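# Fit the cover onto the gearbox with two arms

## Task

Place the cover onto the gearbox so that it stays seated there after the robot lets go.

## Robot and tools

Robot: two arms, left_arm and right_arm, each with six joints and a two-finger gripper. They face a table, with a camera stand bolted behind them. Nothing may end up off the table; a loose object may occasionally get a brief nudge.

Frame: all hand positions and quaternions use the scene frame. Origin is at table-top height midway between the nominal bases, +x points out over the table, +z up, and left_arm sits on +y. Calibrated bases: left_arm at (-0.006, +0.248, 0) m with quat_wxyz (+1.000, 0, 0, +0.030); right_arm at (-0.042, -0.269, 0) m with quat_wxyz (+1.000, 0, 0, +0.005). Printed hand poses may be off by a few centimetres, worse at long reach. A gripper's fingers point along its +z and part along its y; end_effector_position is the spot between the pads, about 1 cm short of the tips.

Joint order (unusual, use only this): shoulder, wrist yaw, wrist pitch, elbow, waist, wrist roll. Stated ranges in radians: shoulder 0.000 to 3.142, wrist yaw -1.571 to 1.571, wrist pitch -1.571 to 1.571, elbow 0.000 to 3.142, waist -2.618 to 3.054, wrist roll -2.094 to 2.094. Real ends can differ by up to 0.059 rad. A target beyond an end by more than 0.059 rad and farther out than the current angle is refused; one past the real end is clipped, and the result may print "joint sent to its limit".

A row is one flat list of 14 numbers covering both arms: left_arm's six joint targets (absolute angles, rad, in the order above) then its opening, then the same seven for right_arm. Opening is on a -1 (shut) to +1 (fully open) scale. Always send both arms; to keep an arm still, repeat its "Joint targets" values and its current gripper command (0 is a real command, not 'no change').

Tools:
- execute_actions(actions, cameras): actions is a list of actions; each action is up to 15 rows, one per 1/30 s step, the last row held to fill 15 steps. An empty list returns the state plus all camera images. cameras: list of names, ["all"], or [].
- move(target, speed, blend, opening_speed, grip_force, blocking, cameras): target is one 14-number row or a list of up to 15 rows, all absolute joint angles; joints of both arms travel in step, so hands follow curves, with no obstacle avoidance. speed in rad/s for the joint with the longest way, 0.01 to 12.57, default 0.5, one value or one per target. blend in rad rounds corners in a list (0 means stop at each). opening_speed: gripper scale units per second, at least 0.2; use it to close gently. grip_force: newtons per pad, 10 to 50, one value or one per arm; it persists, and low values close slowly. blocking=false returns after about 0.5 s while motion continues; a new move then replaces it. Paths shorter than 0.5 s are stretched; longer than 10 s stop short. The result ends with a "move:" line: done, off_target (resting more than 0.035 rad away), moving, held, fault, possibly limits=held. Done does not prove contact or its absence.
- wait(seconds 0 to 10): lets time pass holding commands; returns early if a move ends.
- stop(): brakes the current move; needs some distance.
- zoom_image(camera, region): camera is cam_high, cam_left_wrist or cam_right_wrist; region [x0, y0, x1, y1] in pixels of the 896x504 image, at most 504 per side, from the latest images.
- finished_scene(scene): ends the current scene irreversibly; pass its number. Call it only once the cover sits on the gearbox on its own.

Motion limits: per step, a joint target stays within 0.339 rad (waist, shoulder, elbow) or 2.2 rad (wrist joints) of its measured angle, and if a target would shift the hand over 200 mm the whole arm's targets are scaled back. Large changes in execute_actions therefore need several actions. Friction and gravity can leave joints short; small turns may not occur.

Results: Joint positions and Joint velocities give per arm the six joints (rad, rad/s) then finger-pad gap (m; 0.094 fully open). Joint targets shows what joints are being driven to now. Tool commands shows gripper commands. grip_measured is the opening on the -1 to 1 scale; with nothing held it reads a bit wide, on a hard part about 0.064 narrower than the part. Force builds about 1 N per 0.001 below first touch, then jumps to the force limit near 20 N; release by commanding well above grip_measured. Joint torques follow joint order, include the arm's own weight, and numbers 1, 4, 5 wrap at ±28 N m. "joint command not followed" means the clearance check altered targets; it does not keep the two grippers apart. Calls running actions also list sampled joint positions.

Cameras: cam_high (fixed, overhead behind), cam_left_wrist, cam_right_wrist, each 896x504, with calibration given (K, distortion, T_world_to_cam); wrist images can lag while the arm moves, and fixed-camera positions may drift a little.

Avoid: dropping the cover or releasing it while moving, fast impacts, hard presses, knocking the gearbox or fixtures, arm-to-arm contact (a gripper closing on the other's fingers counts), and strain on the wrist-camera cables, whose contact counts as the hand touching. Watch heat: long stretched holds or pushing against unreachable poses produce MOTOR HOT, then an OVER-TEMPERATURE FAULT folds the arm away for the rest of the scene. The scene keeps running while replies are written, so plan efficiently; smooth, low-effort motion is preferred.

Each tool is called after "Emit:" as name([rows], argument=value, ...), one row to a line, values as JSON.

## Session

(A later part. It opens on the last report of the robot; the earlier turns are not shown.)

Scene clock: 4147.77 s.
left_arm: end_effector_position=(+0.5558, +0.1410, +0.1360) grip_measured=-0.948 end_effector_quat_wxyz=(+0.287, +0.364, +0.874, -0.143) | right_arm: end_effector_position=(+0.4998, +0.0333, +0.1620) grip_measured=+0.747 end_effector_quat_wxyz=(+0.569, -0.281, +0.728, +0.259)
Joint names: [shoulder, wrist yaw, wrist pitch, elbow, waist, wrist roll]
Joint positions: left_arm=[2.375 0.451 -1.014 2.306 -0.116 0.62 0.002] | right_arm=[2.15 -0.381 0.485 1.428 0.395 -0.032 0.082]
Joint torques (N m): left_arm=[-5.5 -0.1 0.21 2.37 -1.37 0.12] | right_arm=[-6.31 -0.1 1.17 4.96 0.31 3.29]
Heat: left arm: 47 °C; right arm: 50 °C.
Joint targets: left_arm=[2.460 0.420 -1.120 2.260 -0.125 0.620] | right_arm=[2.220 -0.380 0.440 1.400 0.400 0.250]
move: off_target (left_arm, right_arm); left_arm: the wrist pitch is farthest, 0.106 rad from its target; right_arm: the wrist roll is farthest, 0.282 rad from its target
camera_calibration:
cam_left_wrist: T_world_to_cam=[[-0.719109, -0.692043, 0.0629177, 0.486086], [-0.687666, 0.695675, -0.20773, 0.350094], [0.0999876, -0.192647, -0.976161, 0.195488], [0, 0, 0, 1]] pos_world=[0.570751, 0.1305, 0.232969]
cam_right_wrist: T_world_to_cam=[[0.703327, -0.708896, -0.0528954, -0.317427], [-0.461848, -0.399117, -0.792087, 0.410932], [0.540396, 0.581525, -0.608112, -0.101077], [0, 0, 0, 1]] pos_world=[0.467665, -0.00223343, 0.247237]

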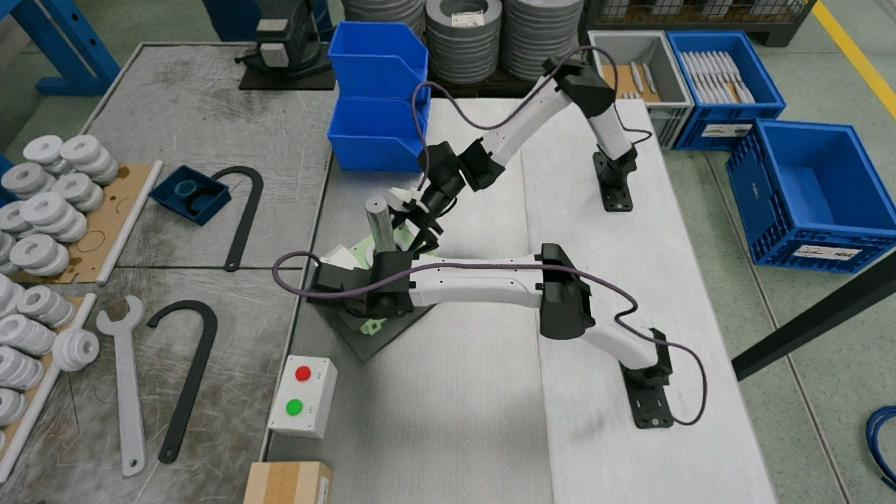

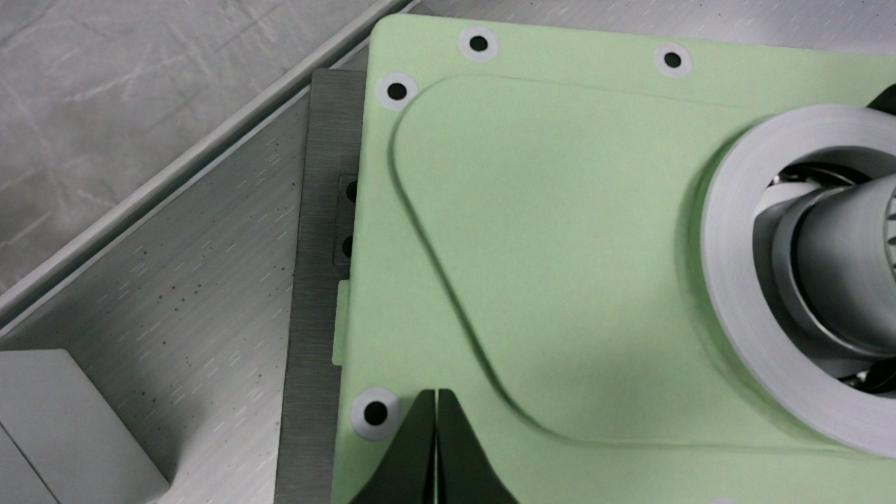

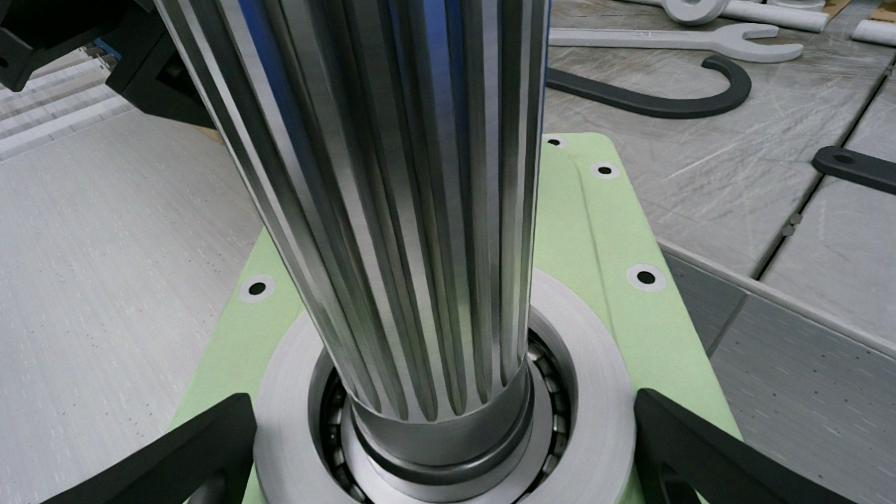

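Emit:
move([
  [2.53,0.38,-1.22,2.21,-0.14,0.62,-0.95,2.25,-0.380,0.42,1.37,0.400,0.25,0.4],
  [2.58,0.34,-1.30,2.18,-0.15,0.62,-0.95,2.28,-0.380,0.40,1.35,0.400,0.25,0.4],
], speed=0.2, cameras=["cam_left_wrist","cam_right_wrist"])

Emit:
zoom_image(camera="cam_right_wrist", region=[220, 270, 670, 504])

Scene clock: 4152.70 s.
left_arm: end_effector_position=(+0.5526, +0.1410, +0.1251) grip_measured=-0.948 end_effector_quat_wxyz=(+0.273, +0.362, +0.879, -0.148) | right_arm: end_effector_position=(+0.4984, +0.0328, +0.1568) grip_measured=+0.745 end_effector_quat_wxyz=(+0.571, -0.283, +0.726, +0.257)
Joint names: [shoulder, wrist yaw, wrist pitch, elbow, waist, wrist roll]
Joint positions: left_arm=[2.388 0.453 -1.024 2.299 -0.116 0.62 0.002] | right_arm=[2.156 -0.381 0.512 1.41 0.395 -0.036 0.082]
Joint torques (N m): left_arm=[3.17 -0.99 -1.64 -3.73 -3.67 0.12] | right_arm=[-1.44 -0.1 0.58 1.94 0.34 3.34]
Heat: left arm: 47 °C; right arm: 49 °C.
Joint targets: left_arm=[2.580 0.340 -1.300 2.180 -0.150 0.620] | right_arm=[2.280 -0.380 0.400 1.350 0.400 0.250]
move: off_target (left_arm, right_arm); left_arm: the wrist pitch is farthest, 0.276 rad from its target; right_arm: the wrist roll is farthest, 0.286 rad from its target
camera_calibration:
cam_left_wrist: T_world_to_cam=[[-0.717125, -0.691762, 0.0848337, 0.480588], [-0.693486, 0.696149, -0.185615, 0.345907], [0.0693443, -0.19194, -0.978954, 0.202405], [0, 0, 0, 1]] pos_world=[0.570488, 0.1305, 0.22158]
cam_right_wrist: T_world_to_cam=[[0.70431, -0.708296, -0.047583, -0.318469], [-0.456693, -0.400766, -0.794241, 0.403849], [0.543488, 0.581122, -0.605737, -0.105117], [0, 0, 0, 1]] pos_world=[0.465866, -0.00263543, 0.241926]
Images, in order (width x height): cam_left_wrist 896x504, cam_right_wrist 896x504.

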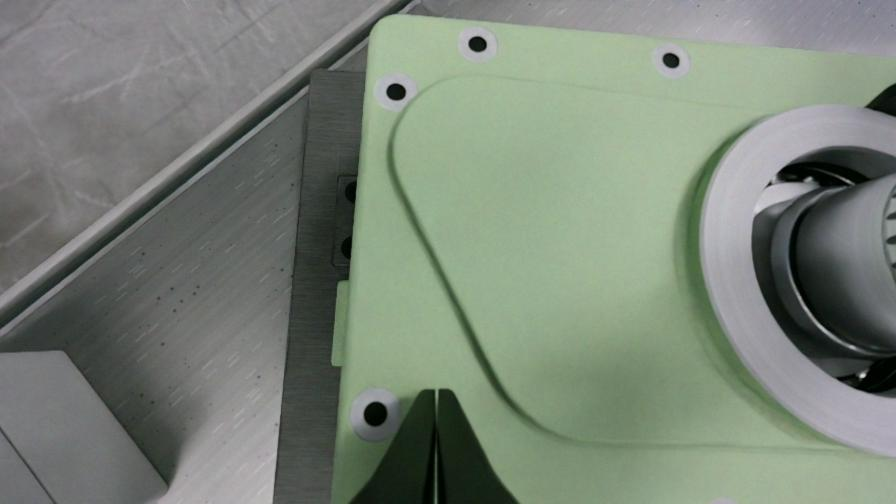

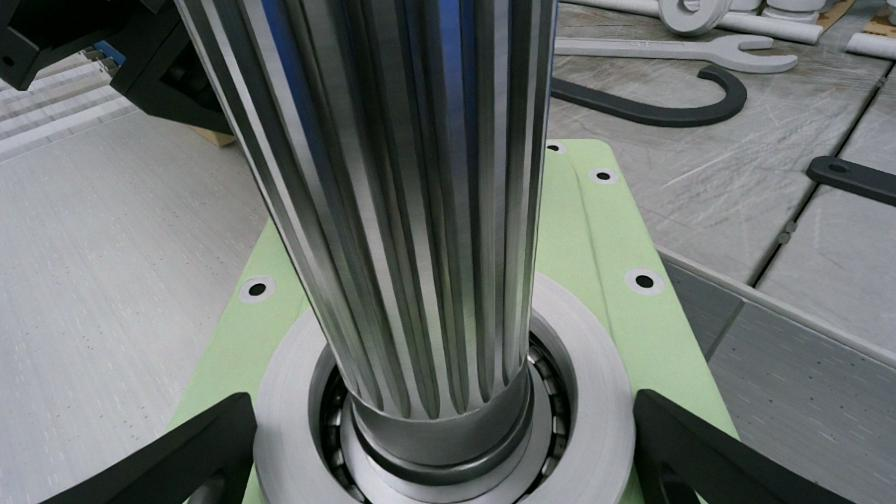

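Scaled by 1.120 from the camera's 896x504 image, which has a finer 1280x720 frame.

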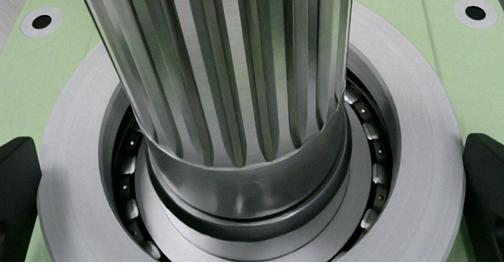

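Emit:
move([
  [2.58,0.34,-1.30,2.18,-0.15,0.62,-0.95,2.30,-0.380,0.40,1.33,0.400,-0.05,0.4],
  [2.58,0.34,-1.30,2.18,-0.15,0.62,-0.95,2.30,-0.380,0.40,1.33,0.400,0.40,0.4],
  [2.58,0.34,-1.30,2.18,-0.15,0.62,-0.95,2.30,-0.380,0.40,1.33,0.400,0.0,0.4],
  [2.58,0.34,-1.30,2.18,-0.15,0.62,-0.95,2.30,-0.380,0.40,1.33,0.400,0.25,0.4],
], speed=0.4, blend=0.02, cameras=["cam_left_wrist","cam_right_wrist"])

Emit:
zoom_image(camera="cam_right_wrist", region=[220, 270, 670, 504])

Scene clock: 4163.80 s.
left_arm: end_effector_position=(+0.5526, +0.1410, +0.1251) grip_measured=-0.948 end_effector_quat_wxyz=(+0.273, +0.362, +0.879, -0.148) | right_arm: end_effector_position=(+0.4975, +0.0324, +0.1531) grip_measured=+0.741 end_effector_quat_wxyz=(+0.576, -0.286, +0.722, +0.255)
Joint names: [shoulder, wrist yaw, wrist pitch, elbow, waist, wrist roll]
Joint positions: left_arm=[2.388 0.453 -1.024 2.299 -0.116 0.62 0.002] | right_arm=[2.162 -0.381 0.546 1.393 0.395 -0.045 0.082]
Joint torques (N m): left_arm=[3.25 -0.96 -1.62 -3.67 -3.67 0.14] | right_arm=[-0.17 -0.1 0.29 1.61 0.34 3.46]
Heat: left arm: 46 °C; right arm: 46 °C.
Joint targets: left_arm=[2.580 0.340 -1.300 2.180 -0.150 0.620] | right_arm=[2.300 -0.380 0.400 1.330 0.400 0.250]
move: off_target (left_arm, right_arm); left_arm: the wrist pitch is farthest, 0.276 rad from its target; right_arm: the wrist roll is farthest, 0.295 rad from its target
camera_calibration:
cam_left_wrist: T_world_to_cam=[[-0.717125, -0.691762, 0.0848337, 0.480588], [-0.693486, 0.696149, -0.185615, 0.345907], [0.0693443, -0.19194, -0.978954, 0.202405], [0, 0, 0, 1]] pos_world=[0.570488, 0.1305, 0.22158]
cam_right_wrist: T_world_to_cam=[[0.706279, -0.707077, -0.0348201, -0.321207], [-0.443315, -0.403395, -0.800465, 0.394673], [0.551944, 0.580788, -0.598367, -0.111866], [0, 0, 0, 1]] pos_world=[0.46357, -0.002939, 0.237801]
Images, in order (width x height): cam_left_wrist 896x504, cam_right_wrist 896x504.

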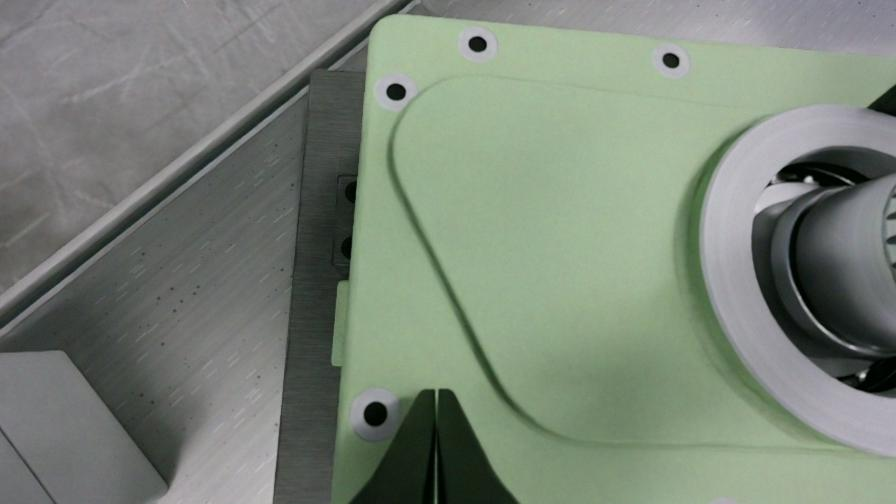

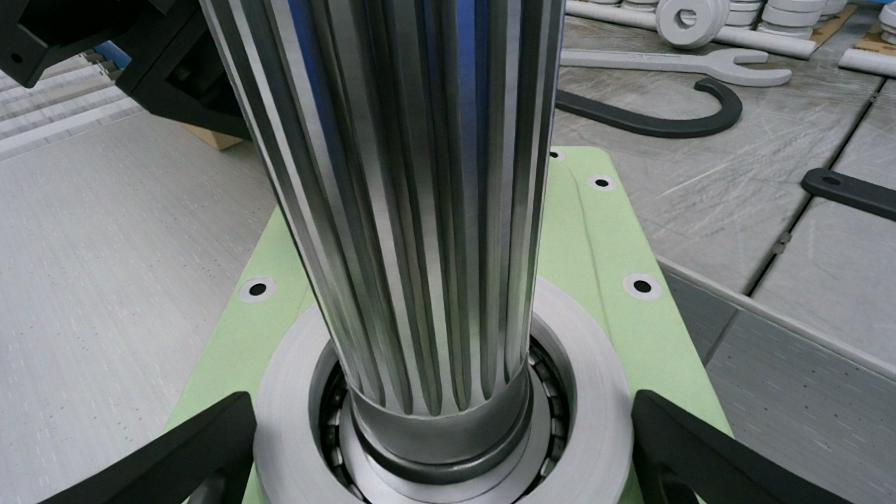

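Scaled by 1.120 from the camera's 896x504 image, which has a finer 1280x720 frame.

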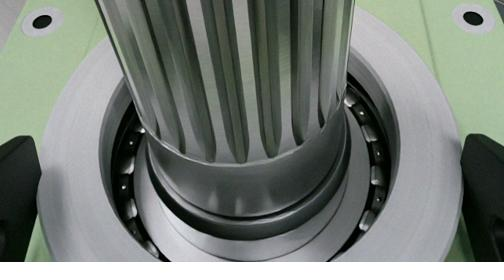

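Emit:
move([
  [2.30,0.45,-0.99,2.33,-0.115,0.62,-0.95,2.25,-0.380,0.42,1.37,0.400,0.25,0.4],
  [2.08,0.6,-0.78,2.12,-0.06,0.65,-0.95,2.25,-0.380,0.42,1.37,0.400,0.25,0.4],
  [2.04,0.95,0.15,1.45,0.12,0.3,-0.95,2.25,-0.380,0.42,1.37,0.400,0.25,0.4],
  [2.0,1.3,1.0,0.97,0.3,0,-0.95,2.25,-0.380,0.42,1.37,0.400,0.25,0.4],
  [2.375,1.1035,1.4726,0.895,0.2555,0,-0.95,2.25,-0.380,0.42,1.37,0.400,0.25,0.4],
], speed=0.8, blend=0.05, cameras=["cam_left_wrist","cam_high"])

Emit:
zoom_image(camera="cam_left_wrist", region=[390, 150, 470, 210])

Emit:
zoom_image(camera="cam_left_wrist", region=[696, 130, 896, 280])

Emit:
zoom_image(camera="cam_high", region=[310, 210, 455, 345])

Scene clock: 4177.23 s.
left_arm: end_effector_position=(+0.4650, +0.2396, +0.0617) grip_measured=-0.948 end_effector_quat_wxyz=(+0.651, +0.273, +0.653, -0.273) | right_arm: end_effector_position=(+0.4978, +0.0325, +0.1577) grip_measured=+0.741 end_effector_quat_wxyz=(+0.579, -0.285, +0.720, +0.256)
Joint names: [shoulder, wrist yaw, wrist pitch, elbow, waist, wrist roll]
Joint positions: left_arm=[2.359 1.113 1.457 0.897 0.259 0.005 0.002] | right_arm=[2.157 -0.381 0.543 1.397 0.395 -0.043 0.082]
Joint torques (N m): left_arm=[-8.21 -0.09 2.07 3.06 -0.9 0.09] | right_arm=[-4.15 -0.09 0.48 4.94 0.32 3.44]
Heat: left arm: 47 °C; right arm: 44 °C.
Joint targets: left_arm=[2.375 1.103 1.473 0.895 0.256 0.000] | right_arm=[2.250 -0.380 0.420 1.370 0.400 0.250]
move: off_target (right_arm); right_arm: the wrist roll is farthest, 0.293 rad from its target
camera_calibration:
cam_left_wrist: T_world_to_cam=[[-0.724921, -0.688711, 0.0129249, 0.498721], [-0.30428, 0.303332, -0.902997, 0.162223], [0.617984, -0.658534, -0.429453, -0.011916], [0, 0, 0, 1]] pos_world=[0.418258, 0.286421, 0.134923]
Images, in order (width x height): cam_high 896x504, cam_left_wrist 896x504.

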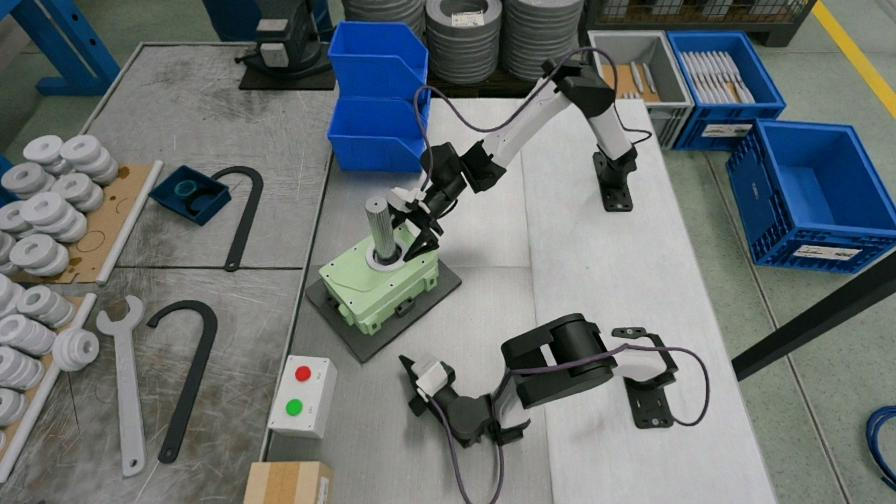

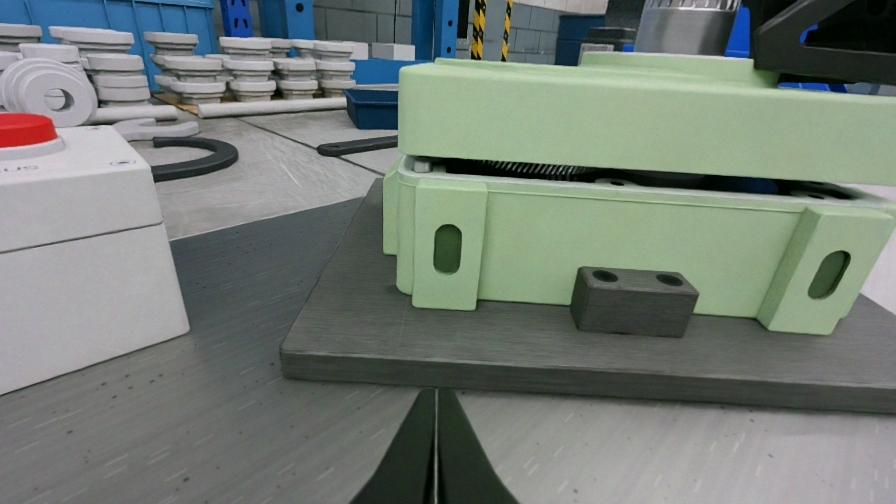

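Scaled by 6.300 from the camera's 896x504 image, which has a finer 1280x720 frame.

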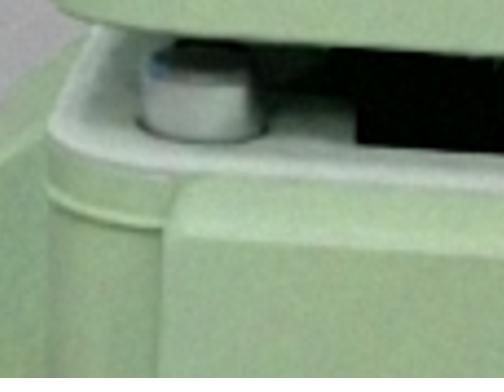

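Scaled by 2.520 from the camera's 896x504 image, which has a finer 1280x720 frame.

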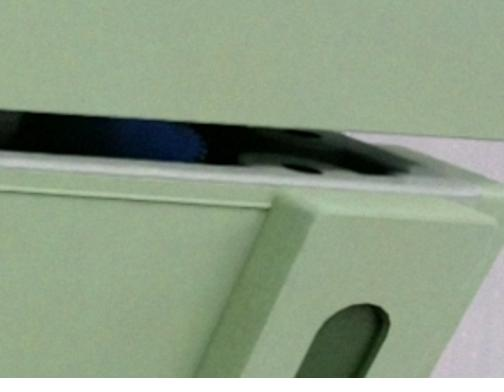

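Scaled by 3.476 from the camera's 896x504 image, which has a finer 1280x720 frame.

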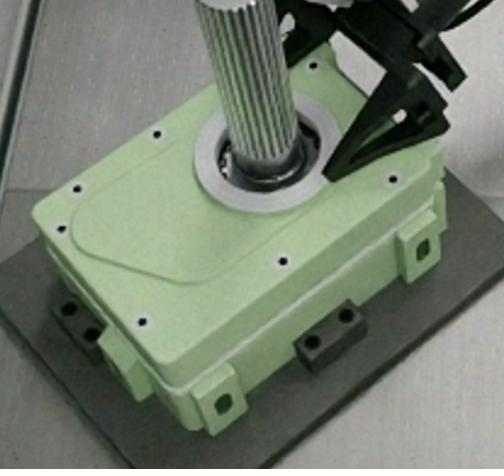

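Emit:
move([
  [2.375,1.1035,1.4726,0.895,0.2555,0,-0.95,2.22,-0.380,0.45,1.39,0.400,-0.15,0.4],
  [2.375,1.1035,1.4726,0.895,0.2555,0,-0.95,2.22,-0.380,0.45,1.39,0.400,-0.25,0.4],
], speed=0.3, cameras=["cam_left_wrist","cam_high"])

Emit:
zoom_image(camera="cam_left_wrist", region=[394, 130, 896, 300])

Emit:
zoom_image(camera="cam_high", region=[310, 210, 455, 345])

Scene clock: 4187.60 s.
left_arm: end_effector_position=(+0.4651, +0.2397, +0.0618) grip_measured=-0.948 end_effector_quat_wxyz=(+0.652, +0.273, +0.653, -0.273) | right_arm: end_effector_position=(+0.4979, +0.0323, +0.1588) grip_measured=+0.741 end_effector_quat_wxyz=(+0.590, -0.315, +0.707, +0.230)
Joint names: [shoulder, wrist yaw, wrist pitch, elbow, waist, wrist roll]
Joint positions: left_arm=[2.359 1.112 1.457 0.897 0.259 0.005 0.002] | right_arm=[2.154 -0.38 0.543 1.397 0.395 -0.128 0.082]
Joint torques (N m): left_arm=[-8.21 -0.07 2.08 3.12 -0.88 0.08] | right_arm=[-6.61 -0.11 0.76 6.78 0.28 -1.56]
Heat: left arm: 48 °C; right arm: 43 °C.
Joint targets: left_arm=[2.375 1.103 1.473 0.895 0.256 0.000] | right_arm=[2.220 -0.380 0.450 1.390 0.400 -0.250]
move: off_target (right_arm); right_arm: the wrist roll is farthest, 0.122 rad from its target
camera_calibration:
cam_left_wrist: T_world_to_cam=[[-0.724439, -0.689224, 0.0125928, 0.498779], [-0.304207, 0.30325, -0.903049, 0.162192], [0.618584, -0.658034, -0.429353, -0.0122578], [0, 0, 0, 1]] pos_world=[0.418258, 0.28652, 0.134923]
Images, in order (width x height): cam_high 896x504, cam_left_wrist 896x504.

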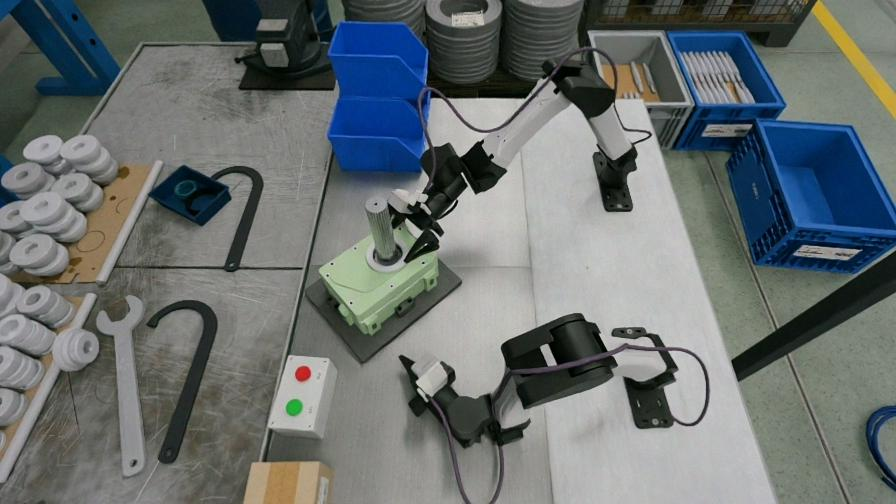

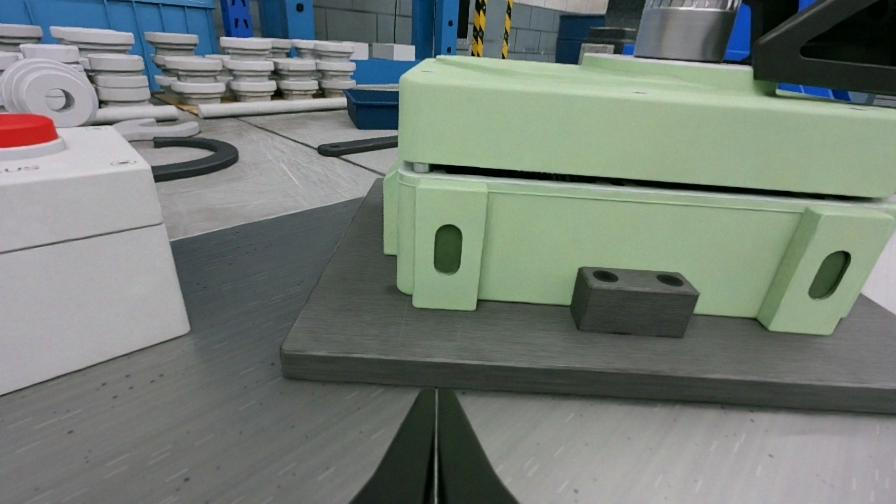

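Scaled by 1.004 from the camera's 896x504 image, which has a finer 1280x720 frame.

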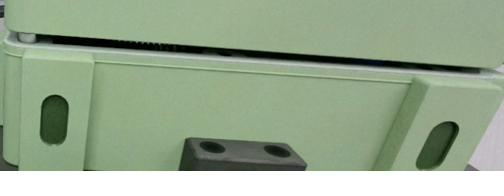

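Scaled by 3.476 from the camera's 896x504 image, which has a finer 1280x720 frame.

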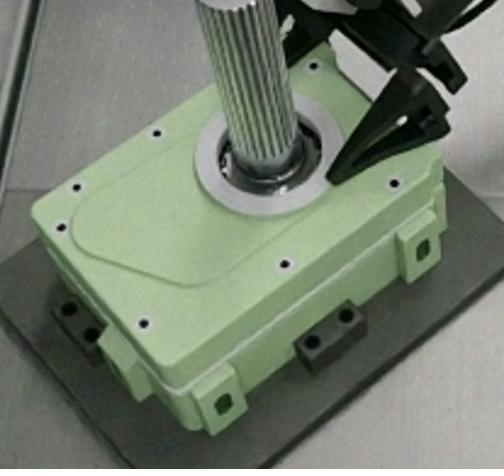

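Emit:
move([
  [2.375,1.1035,1.4726,0.895,0.2555,0,-0.95,2.22,-0.380,0.35,1.39,0.400,0.0,0.4],
  [2.375,1.1035,1.4726,0.895,0.2555,0,-0.95,2.22,-0.380,0.25,1.39,0.400,0.05,0.4],
], speed=0.3, cameras=["cam_left_wrist"])

Emit:
zoom_image(camera="cam_left_wrist", region=[394, 130, 896, 300])

Scene clock: 4195.37 s.
left_arm: end_effector_position=(+0.4651, +0.2397, +0.0618) grip_measured=-0.948 end_effector_quat_wxyz=(+0.652, +0.273, +0.653, -0.273) | right_arm: end_effector_position=(+0.4978, +0.0320, +0.1535) grip_measured=+0.741 end_effector_quat_wxyz=(+0.567, -0.297, +0.728, +0.245)
Joint names: [shoulder, wrist yaw, wrist pitch, elbow, waist, wrist roll]
Joint positions: left_arm=[2.359 1.112 1.457 0.897 0.259 0.005 0.002] | right_arm=[2.153 -0.378 0.48 1.415 0.395 -0.077 0.082]
Joint torques (N m): left_arm=[-8.23 -0.07 2.08 3.1 -0.87 0.08] | right_arm=[-6.53 -0.12 -0.49 5.24 0.34 1.43]
Heat: left arm: 48 °C; right arm: 43 °C.
Joint targets: left_arm=[2.375 1.103 1.473 0.895 0.256 0.000] | right_arm=[2.220 -0.380 0.250 1.390 0.400 0.050]
move: off_target (right_arm); right_arm: the wrist pitch is farthest, 0.230 rad from its target
camera_calibration:
cam_left_wrist: T_world_to_cam=[[-0.724439, -0.689224, 0.0125928, 0.498779], [-0.304207, 0.30325, -0.903049, 0.162192], [0.618584, -0.658034, -0.429353, -0.0122578], [0, 0, 0, 1]] pos_world=[0.418258, 0.28652, 0.134923]
Images, in order (width x height): cam_left_wrist 896x504.

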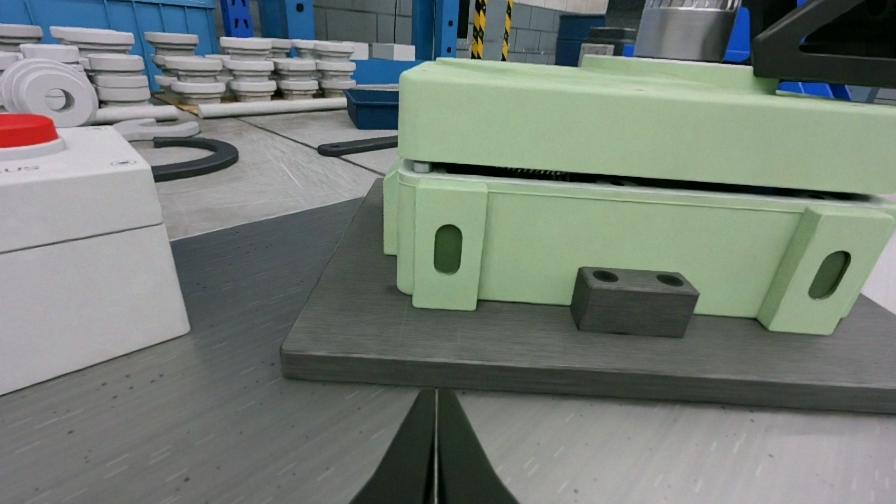

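Scaled by 1.004 from the camera's 896x504 image, which has a finer 1280x720 frame.

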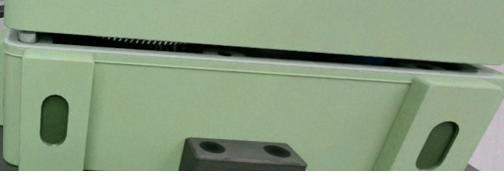

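Emit:
move([
  [2.375,1.1035,1.4726,0.895,0.2555,0,-0.95,2.32,-0.380,0.30,1.32,0.400,0.05,0.4],
  [2.375,1.1035,1.4726,0.895,0.2555,0,-0.95,2.40,-0.380,0.30,1.27,0.400,0.05,0.4],
], speed=0.3, cameras=["cam_left_wrist","cam_high"])

Emit:
zoom_image(camera="cam_left_wrist", region=[394, 130, 896, 300])

Emit:
zoom_image(camera="cam_high", region=[310, 210, 455, 345])

Scene clock: 4202.10 s.
left_arm: end_effector_position=(+0.4651, +0.2397, +0.0618) grip_measured=-0.948 end_effector_quat_wxyz=(+0.652, +0.273, +0.653, -0.273) | right_arm: end_effector_position=(+0.4951, +0.0309, +0.1421) grip_measured=+0.741 end_effector_quat_wxyz=(+0.578, -0.299, +0.720, +0.243)
Joint names: [shoulder, wrist yaw, wrist pitch, elbow, waist, wrist roll]
Joint positions: left_arm=[2.359 1.112 1.457 0.897 0.259 0.005 0.002] | right_arm=[2.171 -0.378 0.571 1.367 0.395 -0.082 0.082]
Joint torques (N m): left_arm=[-8.17 -0.08 2.07 3.07 -0.88 0.09] | right_arm=[4.83 -0.11 -0.48 -0.34 0.27 1.26]
Heat: left arm: 49 °C; right arm: 43 °C.
Joint targets: left_arm=[2.375 1.103 1.473 0.895 0.256 0.000] | right_arm=[2.366 -0.380 0.340 1.285 0.399 0.030]
move: off_target (right_arm); right_arm: the wrist pitch is farthest, 0.271 rad from its target
camera_calibration:
cam_left_wrist: T_world_to_cam=[[-0.724439, -0.689224, 0.0125928, 0.498779], [-0.304207, 0.30325, -0.903049, 0.162192], [0.618584, -0.658034, -0.429353, -0.0122578], [0, 0, 0, 1]] pos_world=[0.418258, 0.28652, 0.134923]
Images, in order (width x height): cam_high 896x504, cam_left_wrist 896x504.

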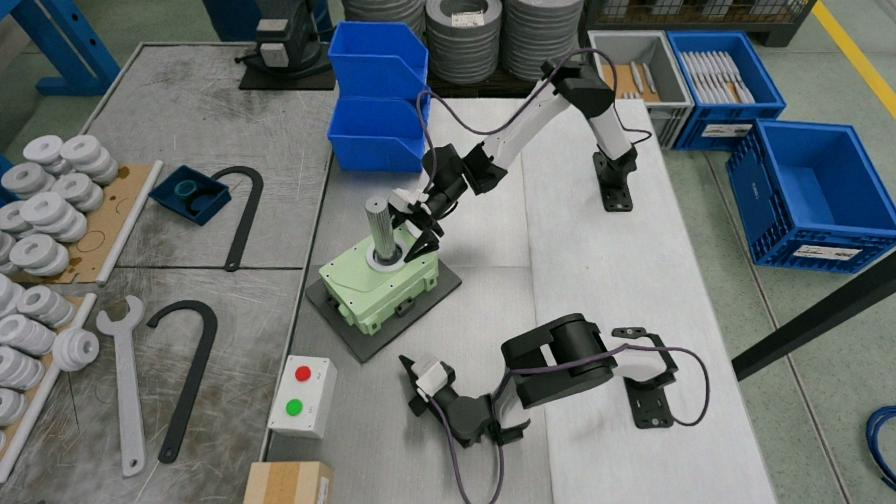

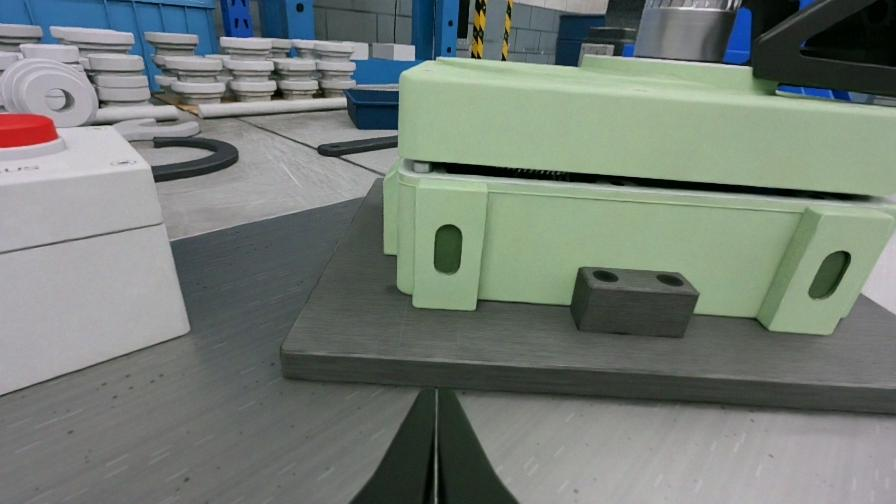

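Scaled by 1.004 from the camera's 896x504 image, which has a finer 1280x720 frame.

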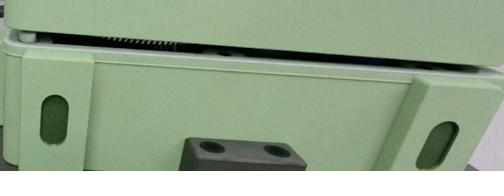

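Scaled by 3.476 from the camera's 896x504 image, which has a finer 1280x720 frame.

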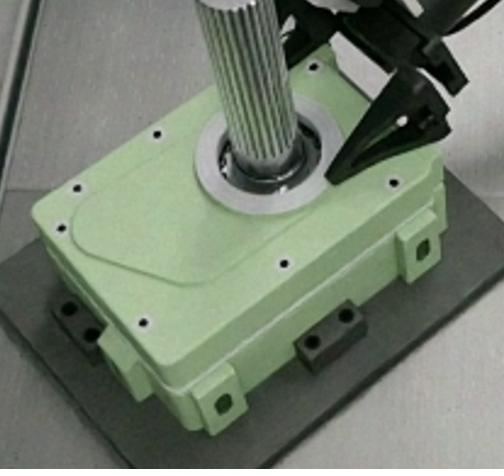

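Emit:
move([
  [2.0,1.3,1.0,0.97,0.3,0,-0.95,2.25,-0.380,0.35,1.37,0.400,0.05,0.4],
  [2.04,0.95,0.15,1.45,0.12,0.3,-0.95,2.25,-0.380,0.35,1.37,0.400,0.05,0.4],
  [2.08,0.6,-0.78,2.12,-0.06,0.65,-0.95,2.25,-0.380,0.35,1.37,0.400,0.05,0.4],
  [2.38,0.51,-0.80,2.42,-0.19,0.53,-0.95,2.25,-0.380,0.35,1.37,0.400,0.05,0.4],
  [2.43,0.447,-0.753,2.43,-0.279,0.44,-0.95,2.25,-0.380,0.35,1.37,0.400,0.05,0.4],
], speed=0.7, blend=0.04, cameras=["cam_left_wrist","cam_high"])

Scene clock: 4237.33 s.
left_arm: end_effector_position=(+0.5947, +0.0476, +0.1903) grip_measured=-0.948 end_effector_quat_wxyz=(+0.406, +0.368, +0.821, -0.156) | right_arm: end_effector_position=(+0.4973, +0.0318, +0.1533) grip_measured=+0.741 end_effector_quat_wxyz=(+0.579, -0.297, +0.719, +0.245)
Joint names: [shoulder, wrist yaw, wrist pitch, elbow, waist, wrist roll]
Joint positions: left_arm=[2.41 0.448 -0.758 2.407 -0.264 0.445 0.002] | right_arm=[2.159 -0.378 0.541 1.391 0.395 -0.076 0.082]
Joint torques (N m): left_arm=[-11.28 0.2 1.91 8.34 -1.96 0.08] | right_arm=[-4.33 -0.11 -0.13 5.44 0.34 1.43]
Heat: left arm: 51 °C; right arm: 40 °C.
Joint targets: left_arm=[2.430 0.447 -0.753 2.430 -0.279 0.440] | right_arm=[2.250 -0.380 0.350 1.370 0.400 0.050]
move: off_target (right_arm); right_arm: the wrist pitch is farthest, 0.191 rad from its target
camera_calibration:
cam_left_wrist: T_world_to_cam=[[-0.736831, -0.675719, -0.0220176, 0.471946], [-0.599041, 0.667623, -0.442075, 0.446331], [0.313418, -0.312545, -0.896708, 0.0902883], [0, 0, 0, 1]] pos_world=[0.586817, 0.0491414, 0.288665]
Images, in order (width x height): cam_high 896x504, cam_left_wrist 896x504.

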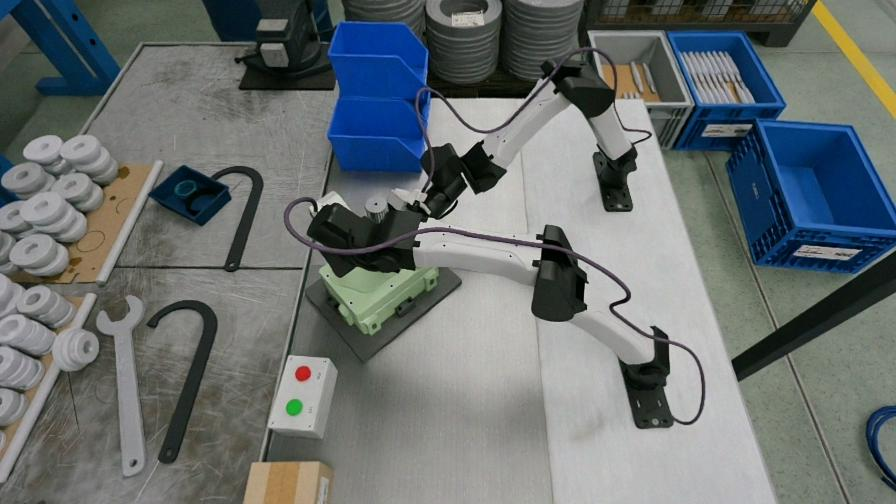

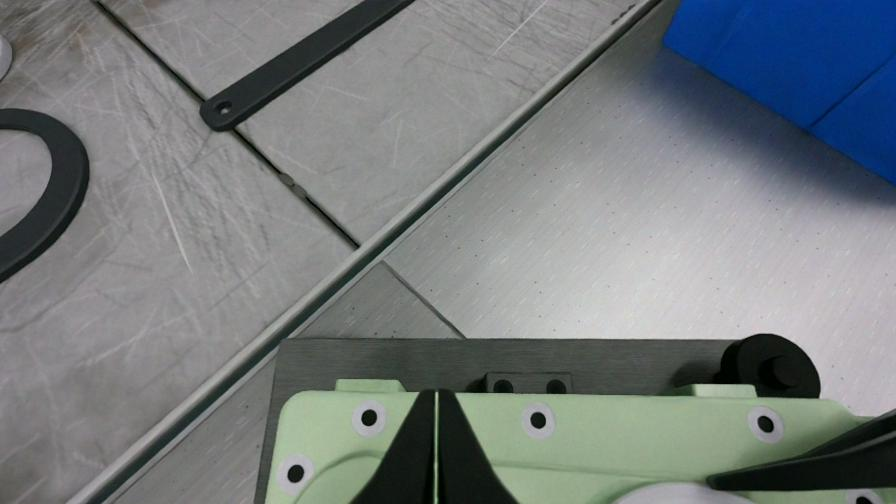

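Emit:
move([
  [2.46,0.447,-0.70,2.34,-0.279,0.44,-0.95,2.28,-0.380,0.33,1.35,0.400,0.10,0.4],
  [2.52,0.43,-0.82,2.29,-0.285,0.44,-0.95,2.30,-0.380,0.33,1.34,0.400,0.10,0.4],
  [2.58,0.40,-0.95,2.25,-0.29,0.44,-0.95,2.32,-0.380,0.33,1.33,0.400,0.10,0.4],
], speed=0.2, cameras=["cam_left_wrist","cam_right_wrist","cam_high"])

Emit:
zoom_image(camera="cam_high", region=[310, 210, 455, 345])

Scene clock: 4243.23 s.
left_arm: end_effector_position=(+0.5936, +0.0443, +0.1323) grip_measured=-0.948 end_effector_quat_wxyz=(+0.367, +0.366, +0.839, -0.166) | right_arm: end_effector_position=(+0.4974, +0.0319, +0.1480) grip_measured=+0.741 end_effector_quat_wxyz=(+0.575, -0.295, +0.723, +0.246)
Joint names: [shoulder, wrist yaw, wrist pitch, elbow, waist, wrist roll]
Joint positions: left_arm=[2.461 0.448 -0.709 2.322 -0.269 0.442 0.002] | right_arm=[2.167 -0.378 0.539 1.391 0.395 -0.071 0.082]
Joint torques (N m): left_arm=[-3.44 -0.33 -0.84 0.5 -2.44 0.11] | right_arm=[1.13 -0.11 -0.29 1.73 0.34 1.97]
Heat: left arm: 51 °C; right arm: 40 °C.
Joint targets: left_arm=[2.580 0.400 -0.950 2.250 -0.290 0.440] | right_arm=[2.320 -0.380 0.330 1.330 0.400 0.100]
move: off_target (left_arm, right_arm); left_arm: the wrist pitch is farthest, 0.241 rad from its target; right_arm: the wrist pitch is farthest, 0.209 rad from its target
camera_calibration:
cam_left_wrist: T_world_to_cam=[[-0.738686, -0.673269, 0.0324305, 0.461436], [-0.632721, 0.676004, -0.377734, 0.433356], [0.232393, -0.299546, -0.925346, 0.0888277], [0, 0, 0, 1]] pos_world=[0.594407, 0.044328, 0.230925]
cam_right_wrist: T_world_to_cam=[[0.708516, -0.705561, -0.0137308, -0.326056], [-0.436976, -0.423362, -0.79361, 0.386841], [0.554127, 0.568286, -0.608272, -0.113893], [0, 0, 0, 1]] pos_world=[0.463168, -0.00155525, 0.233247]

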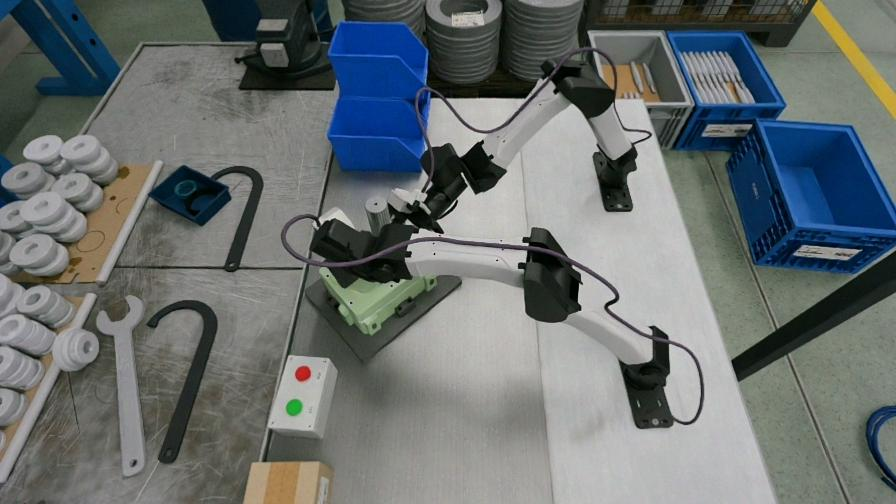

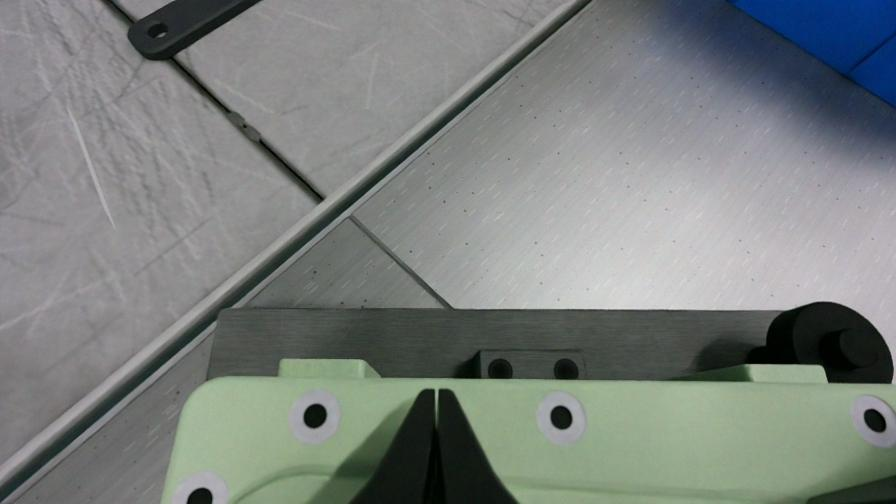

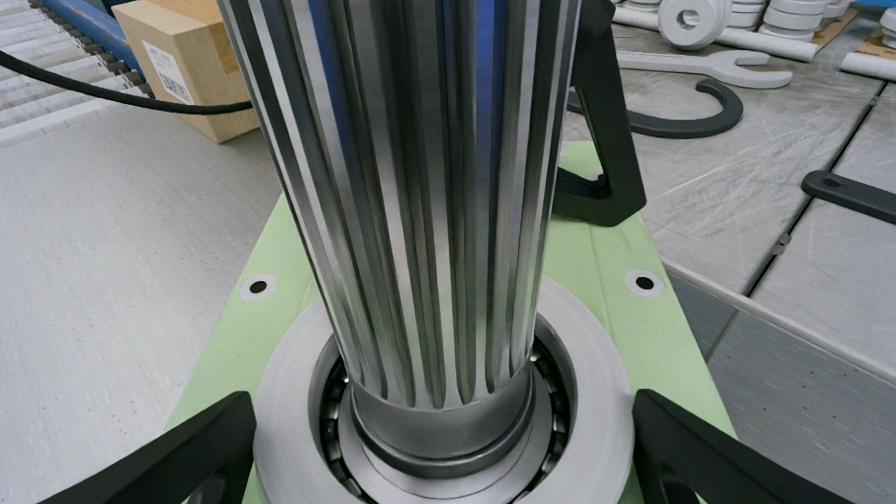

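Scaled by 3.476 from the camera's 896x504 image, which has a finer 1280x720 frame.

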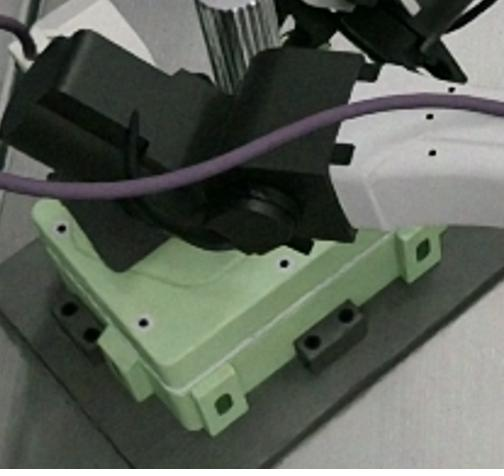

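Emit:
move([
  [2.62,0.38,-1.05,2.20,-0.295,0.44,-0.95,2.35,-0.380,0.33,1.31,0.400,0.20,0.4],
  [2.66,0.35,-1.15,2.16,-0.30,0.44,-0.95,2.37,-0.380,0.33,1.29,0.400,0.25,0.4],
], speed=0.2, cameras=["cam_left_wrist","cam_right_wrist"])

Scene clock: 4248.27 s.
left_arm: end_effector_position=(+0.5914, +0.0446, +0.1230) grip_measured=-0.948 end_effector_quat_wxyz=(+0.358, +0.365, +0.843, -0.169) | right_arm: end_effector_position=(+0.4954, +0.0310, +0.1422) grip_measured=+0.741 end_effector_quat_wxyz=(+0.573, -0.291, +0.724, +0.249)
Joint names: [shoulder, wrist yaw, wrist pitch, elbow, waist, wrist roll]
Joint positions: left_arm=[2.464 0.449 -0.705 2.303 -0.269 0.442 0.002] | right_arm=[2.171 -0.378 0.56 1.372 0.395 -0.061 0.082]
Joint torques (N m): left_arm=[-0.21 -0.68 -2.13 -3.15 -2.89 0.11] | right_arm=[5.04 -0.11 -0.46 -0.18 0.31 3.61]
Heat: left arm: 51 °C; right arm: 40 °C.
Joint targets: left_arm=[2.623 0.369 -1.067 2.187 -0.294 0.440] | right_arm=[2.367 -0.380 0.333 1.291 0.400 0.246]
move: off_target (left_arm, right_arm); left_arm: the wrist pitch is farthest, 0.445 rad from its target; right_arm: the wrist roll is farthest, 0.311 rad from its target
camera_calibration:
cam_left_wrist: T_world_to_cam=[[-0.738293, -0.673042, 0.0440231, 0.458635], [-0.639352, 0.67756, -0.363513, 0.430196], [0.214831, -0.296525, -0.930548, 0.0918229], [0, 0, 0, 1]] pos_world=[0.593927, 0.0444248, 0.221637]
cam_right_wrist: T_world_to_cam=[[0.706816, -0.70699, -0.0240018, -0.322939], [-0.44452, -0.417505, -0.792522, 0.384264], [0.550284, 0.570837, -0.609371, -0.113751], [0, 0, 0, 1]] pos_world=[0.461667, -0.002949, 0.22747]
Images, in order (width x height): cam_left_wrist 896x504, cam_right_wrist 896x504.

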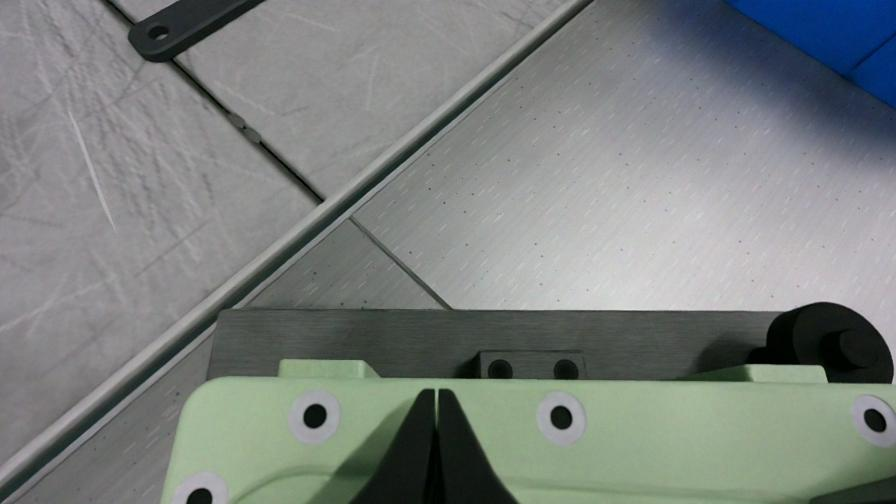

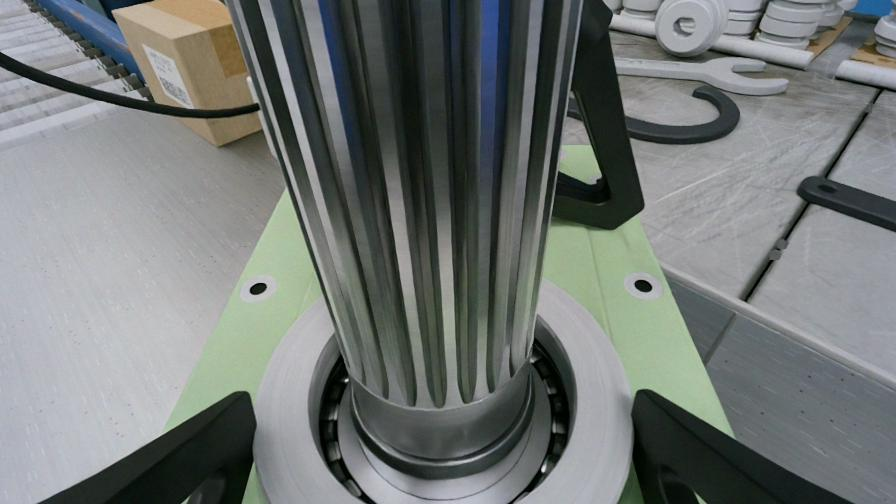

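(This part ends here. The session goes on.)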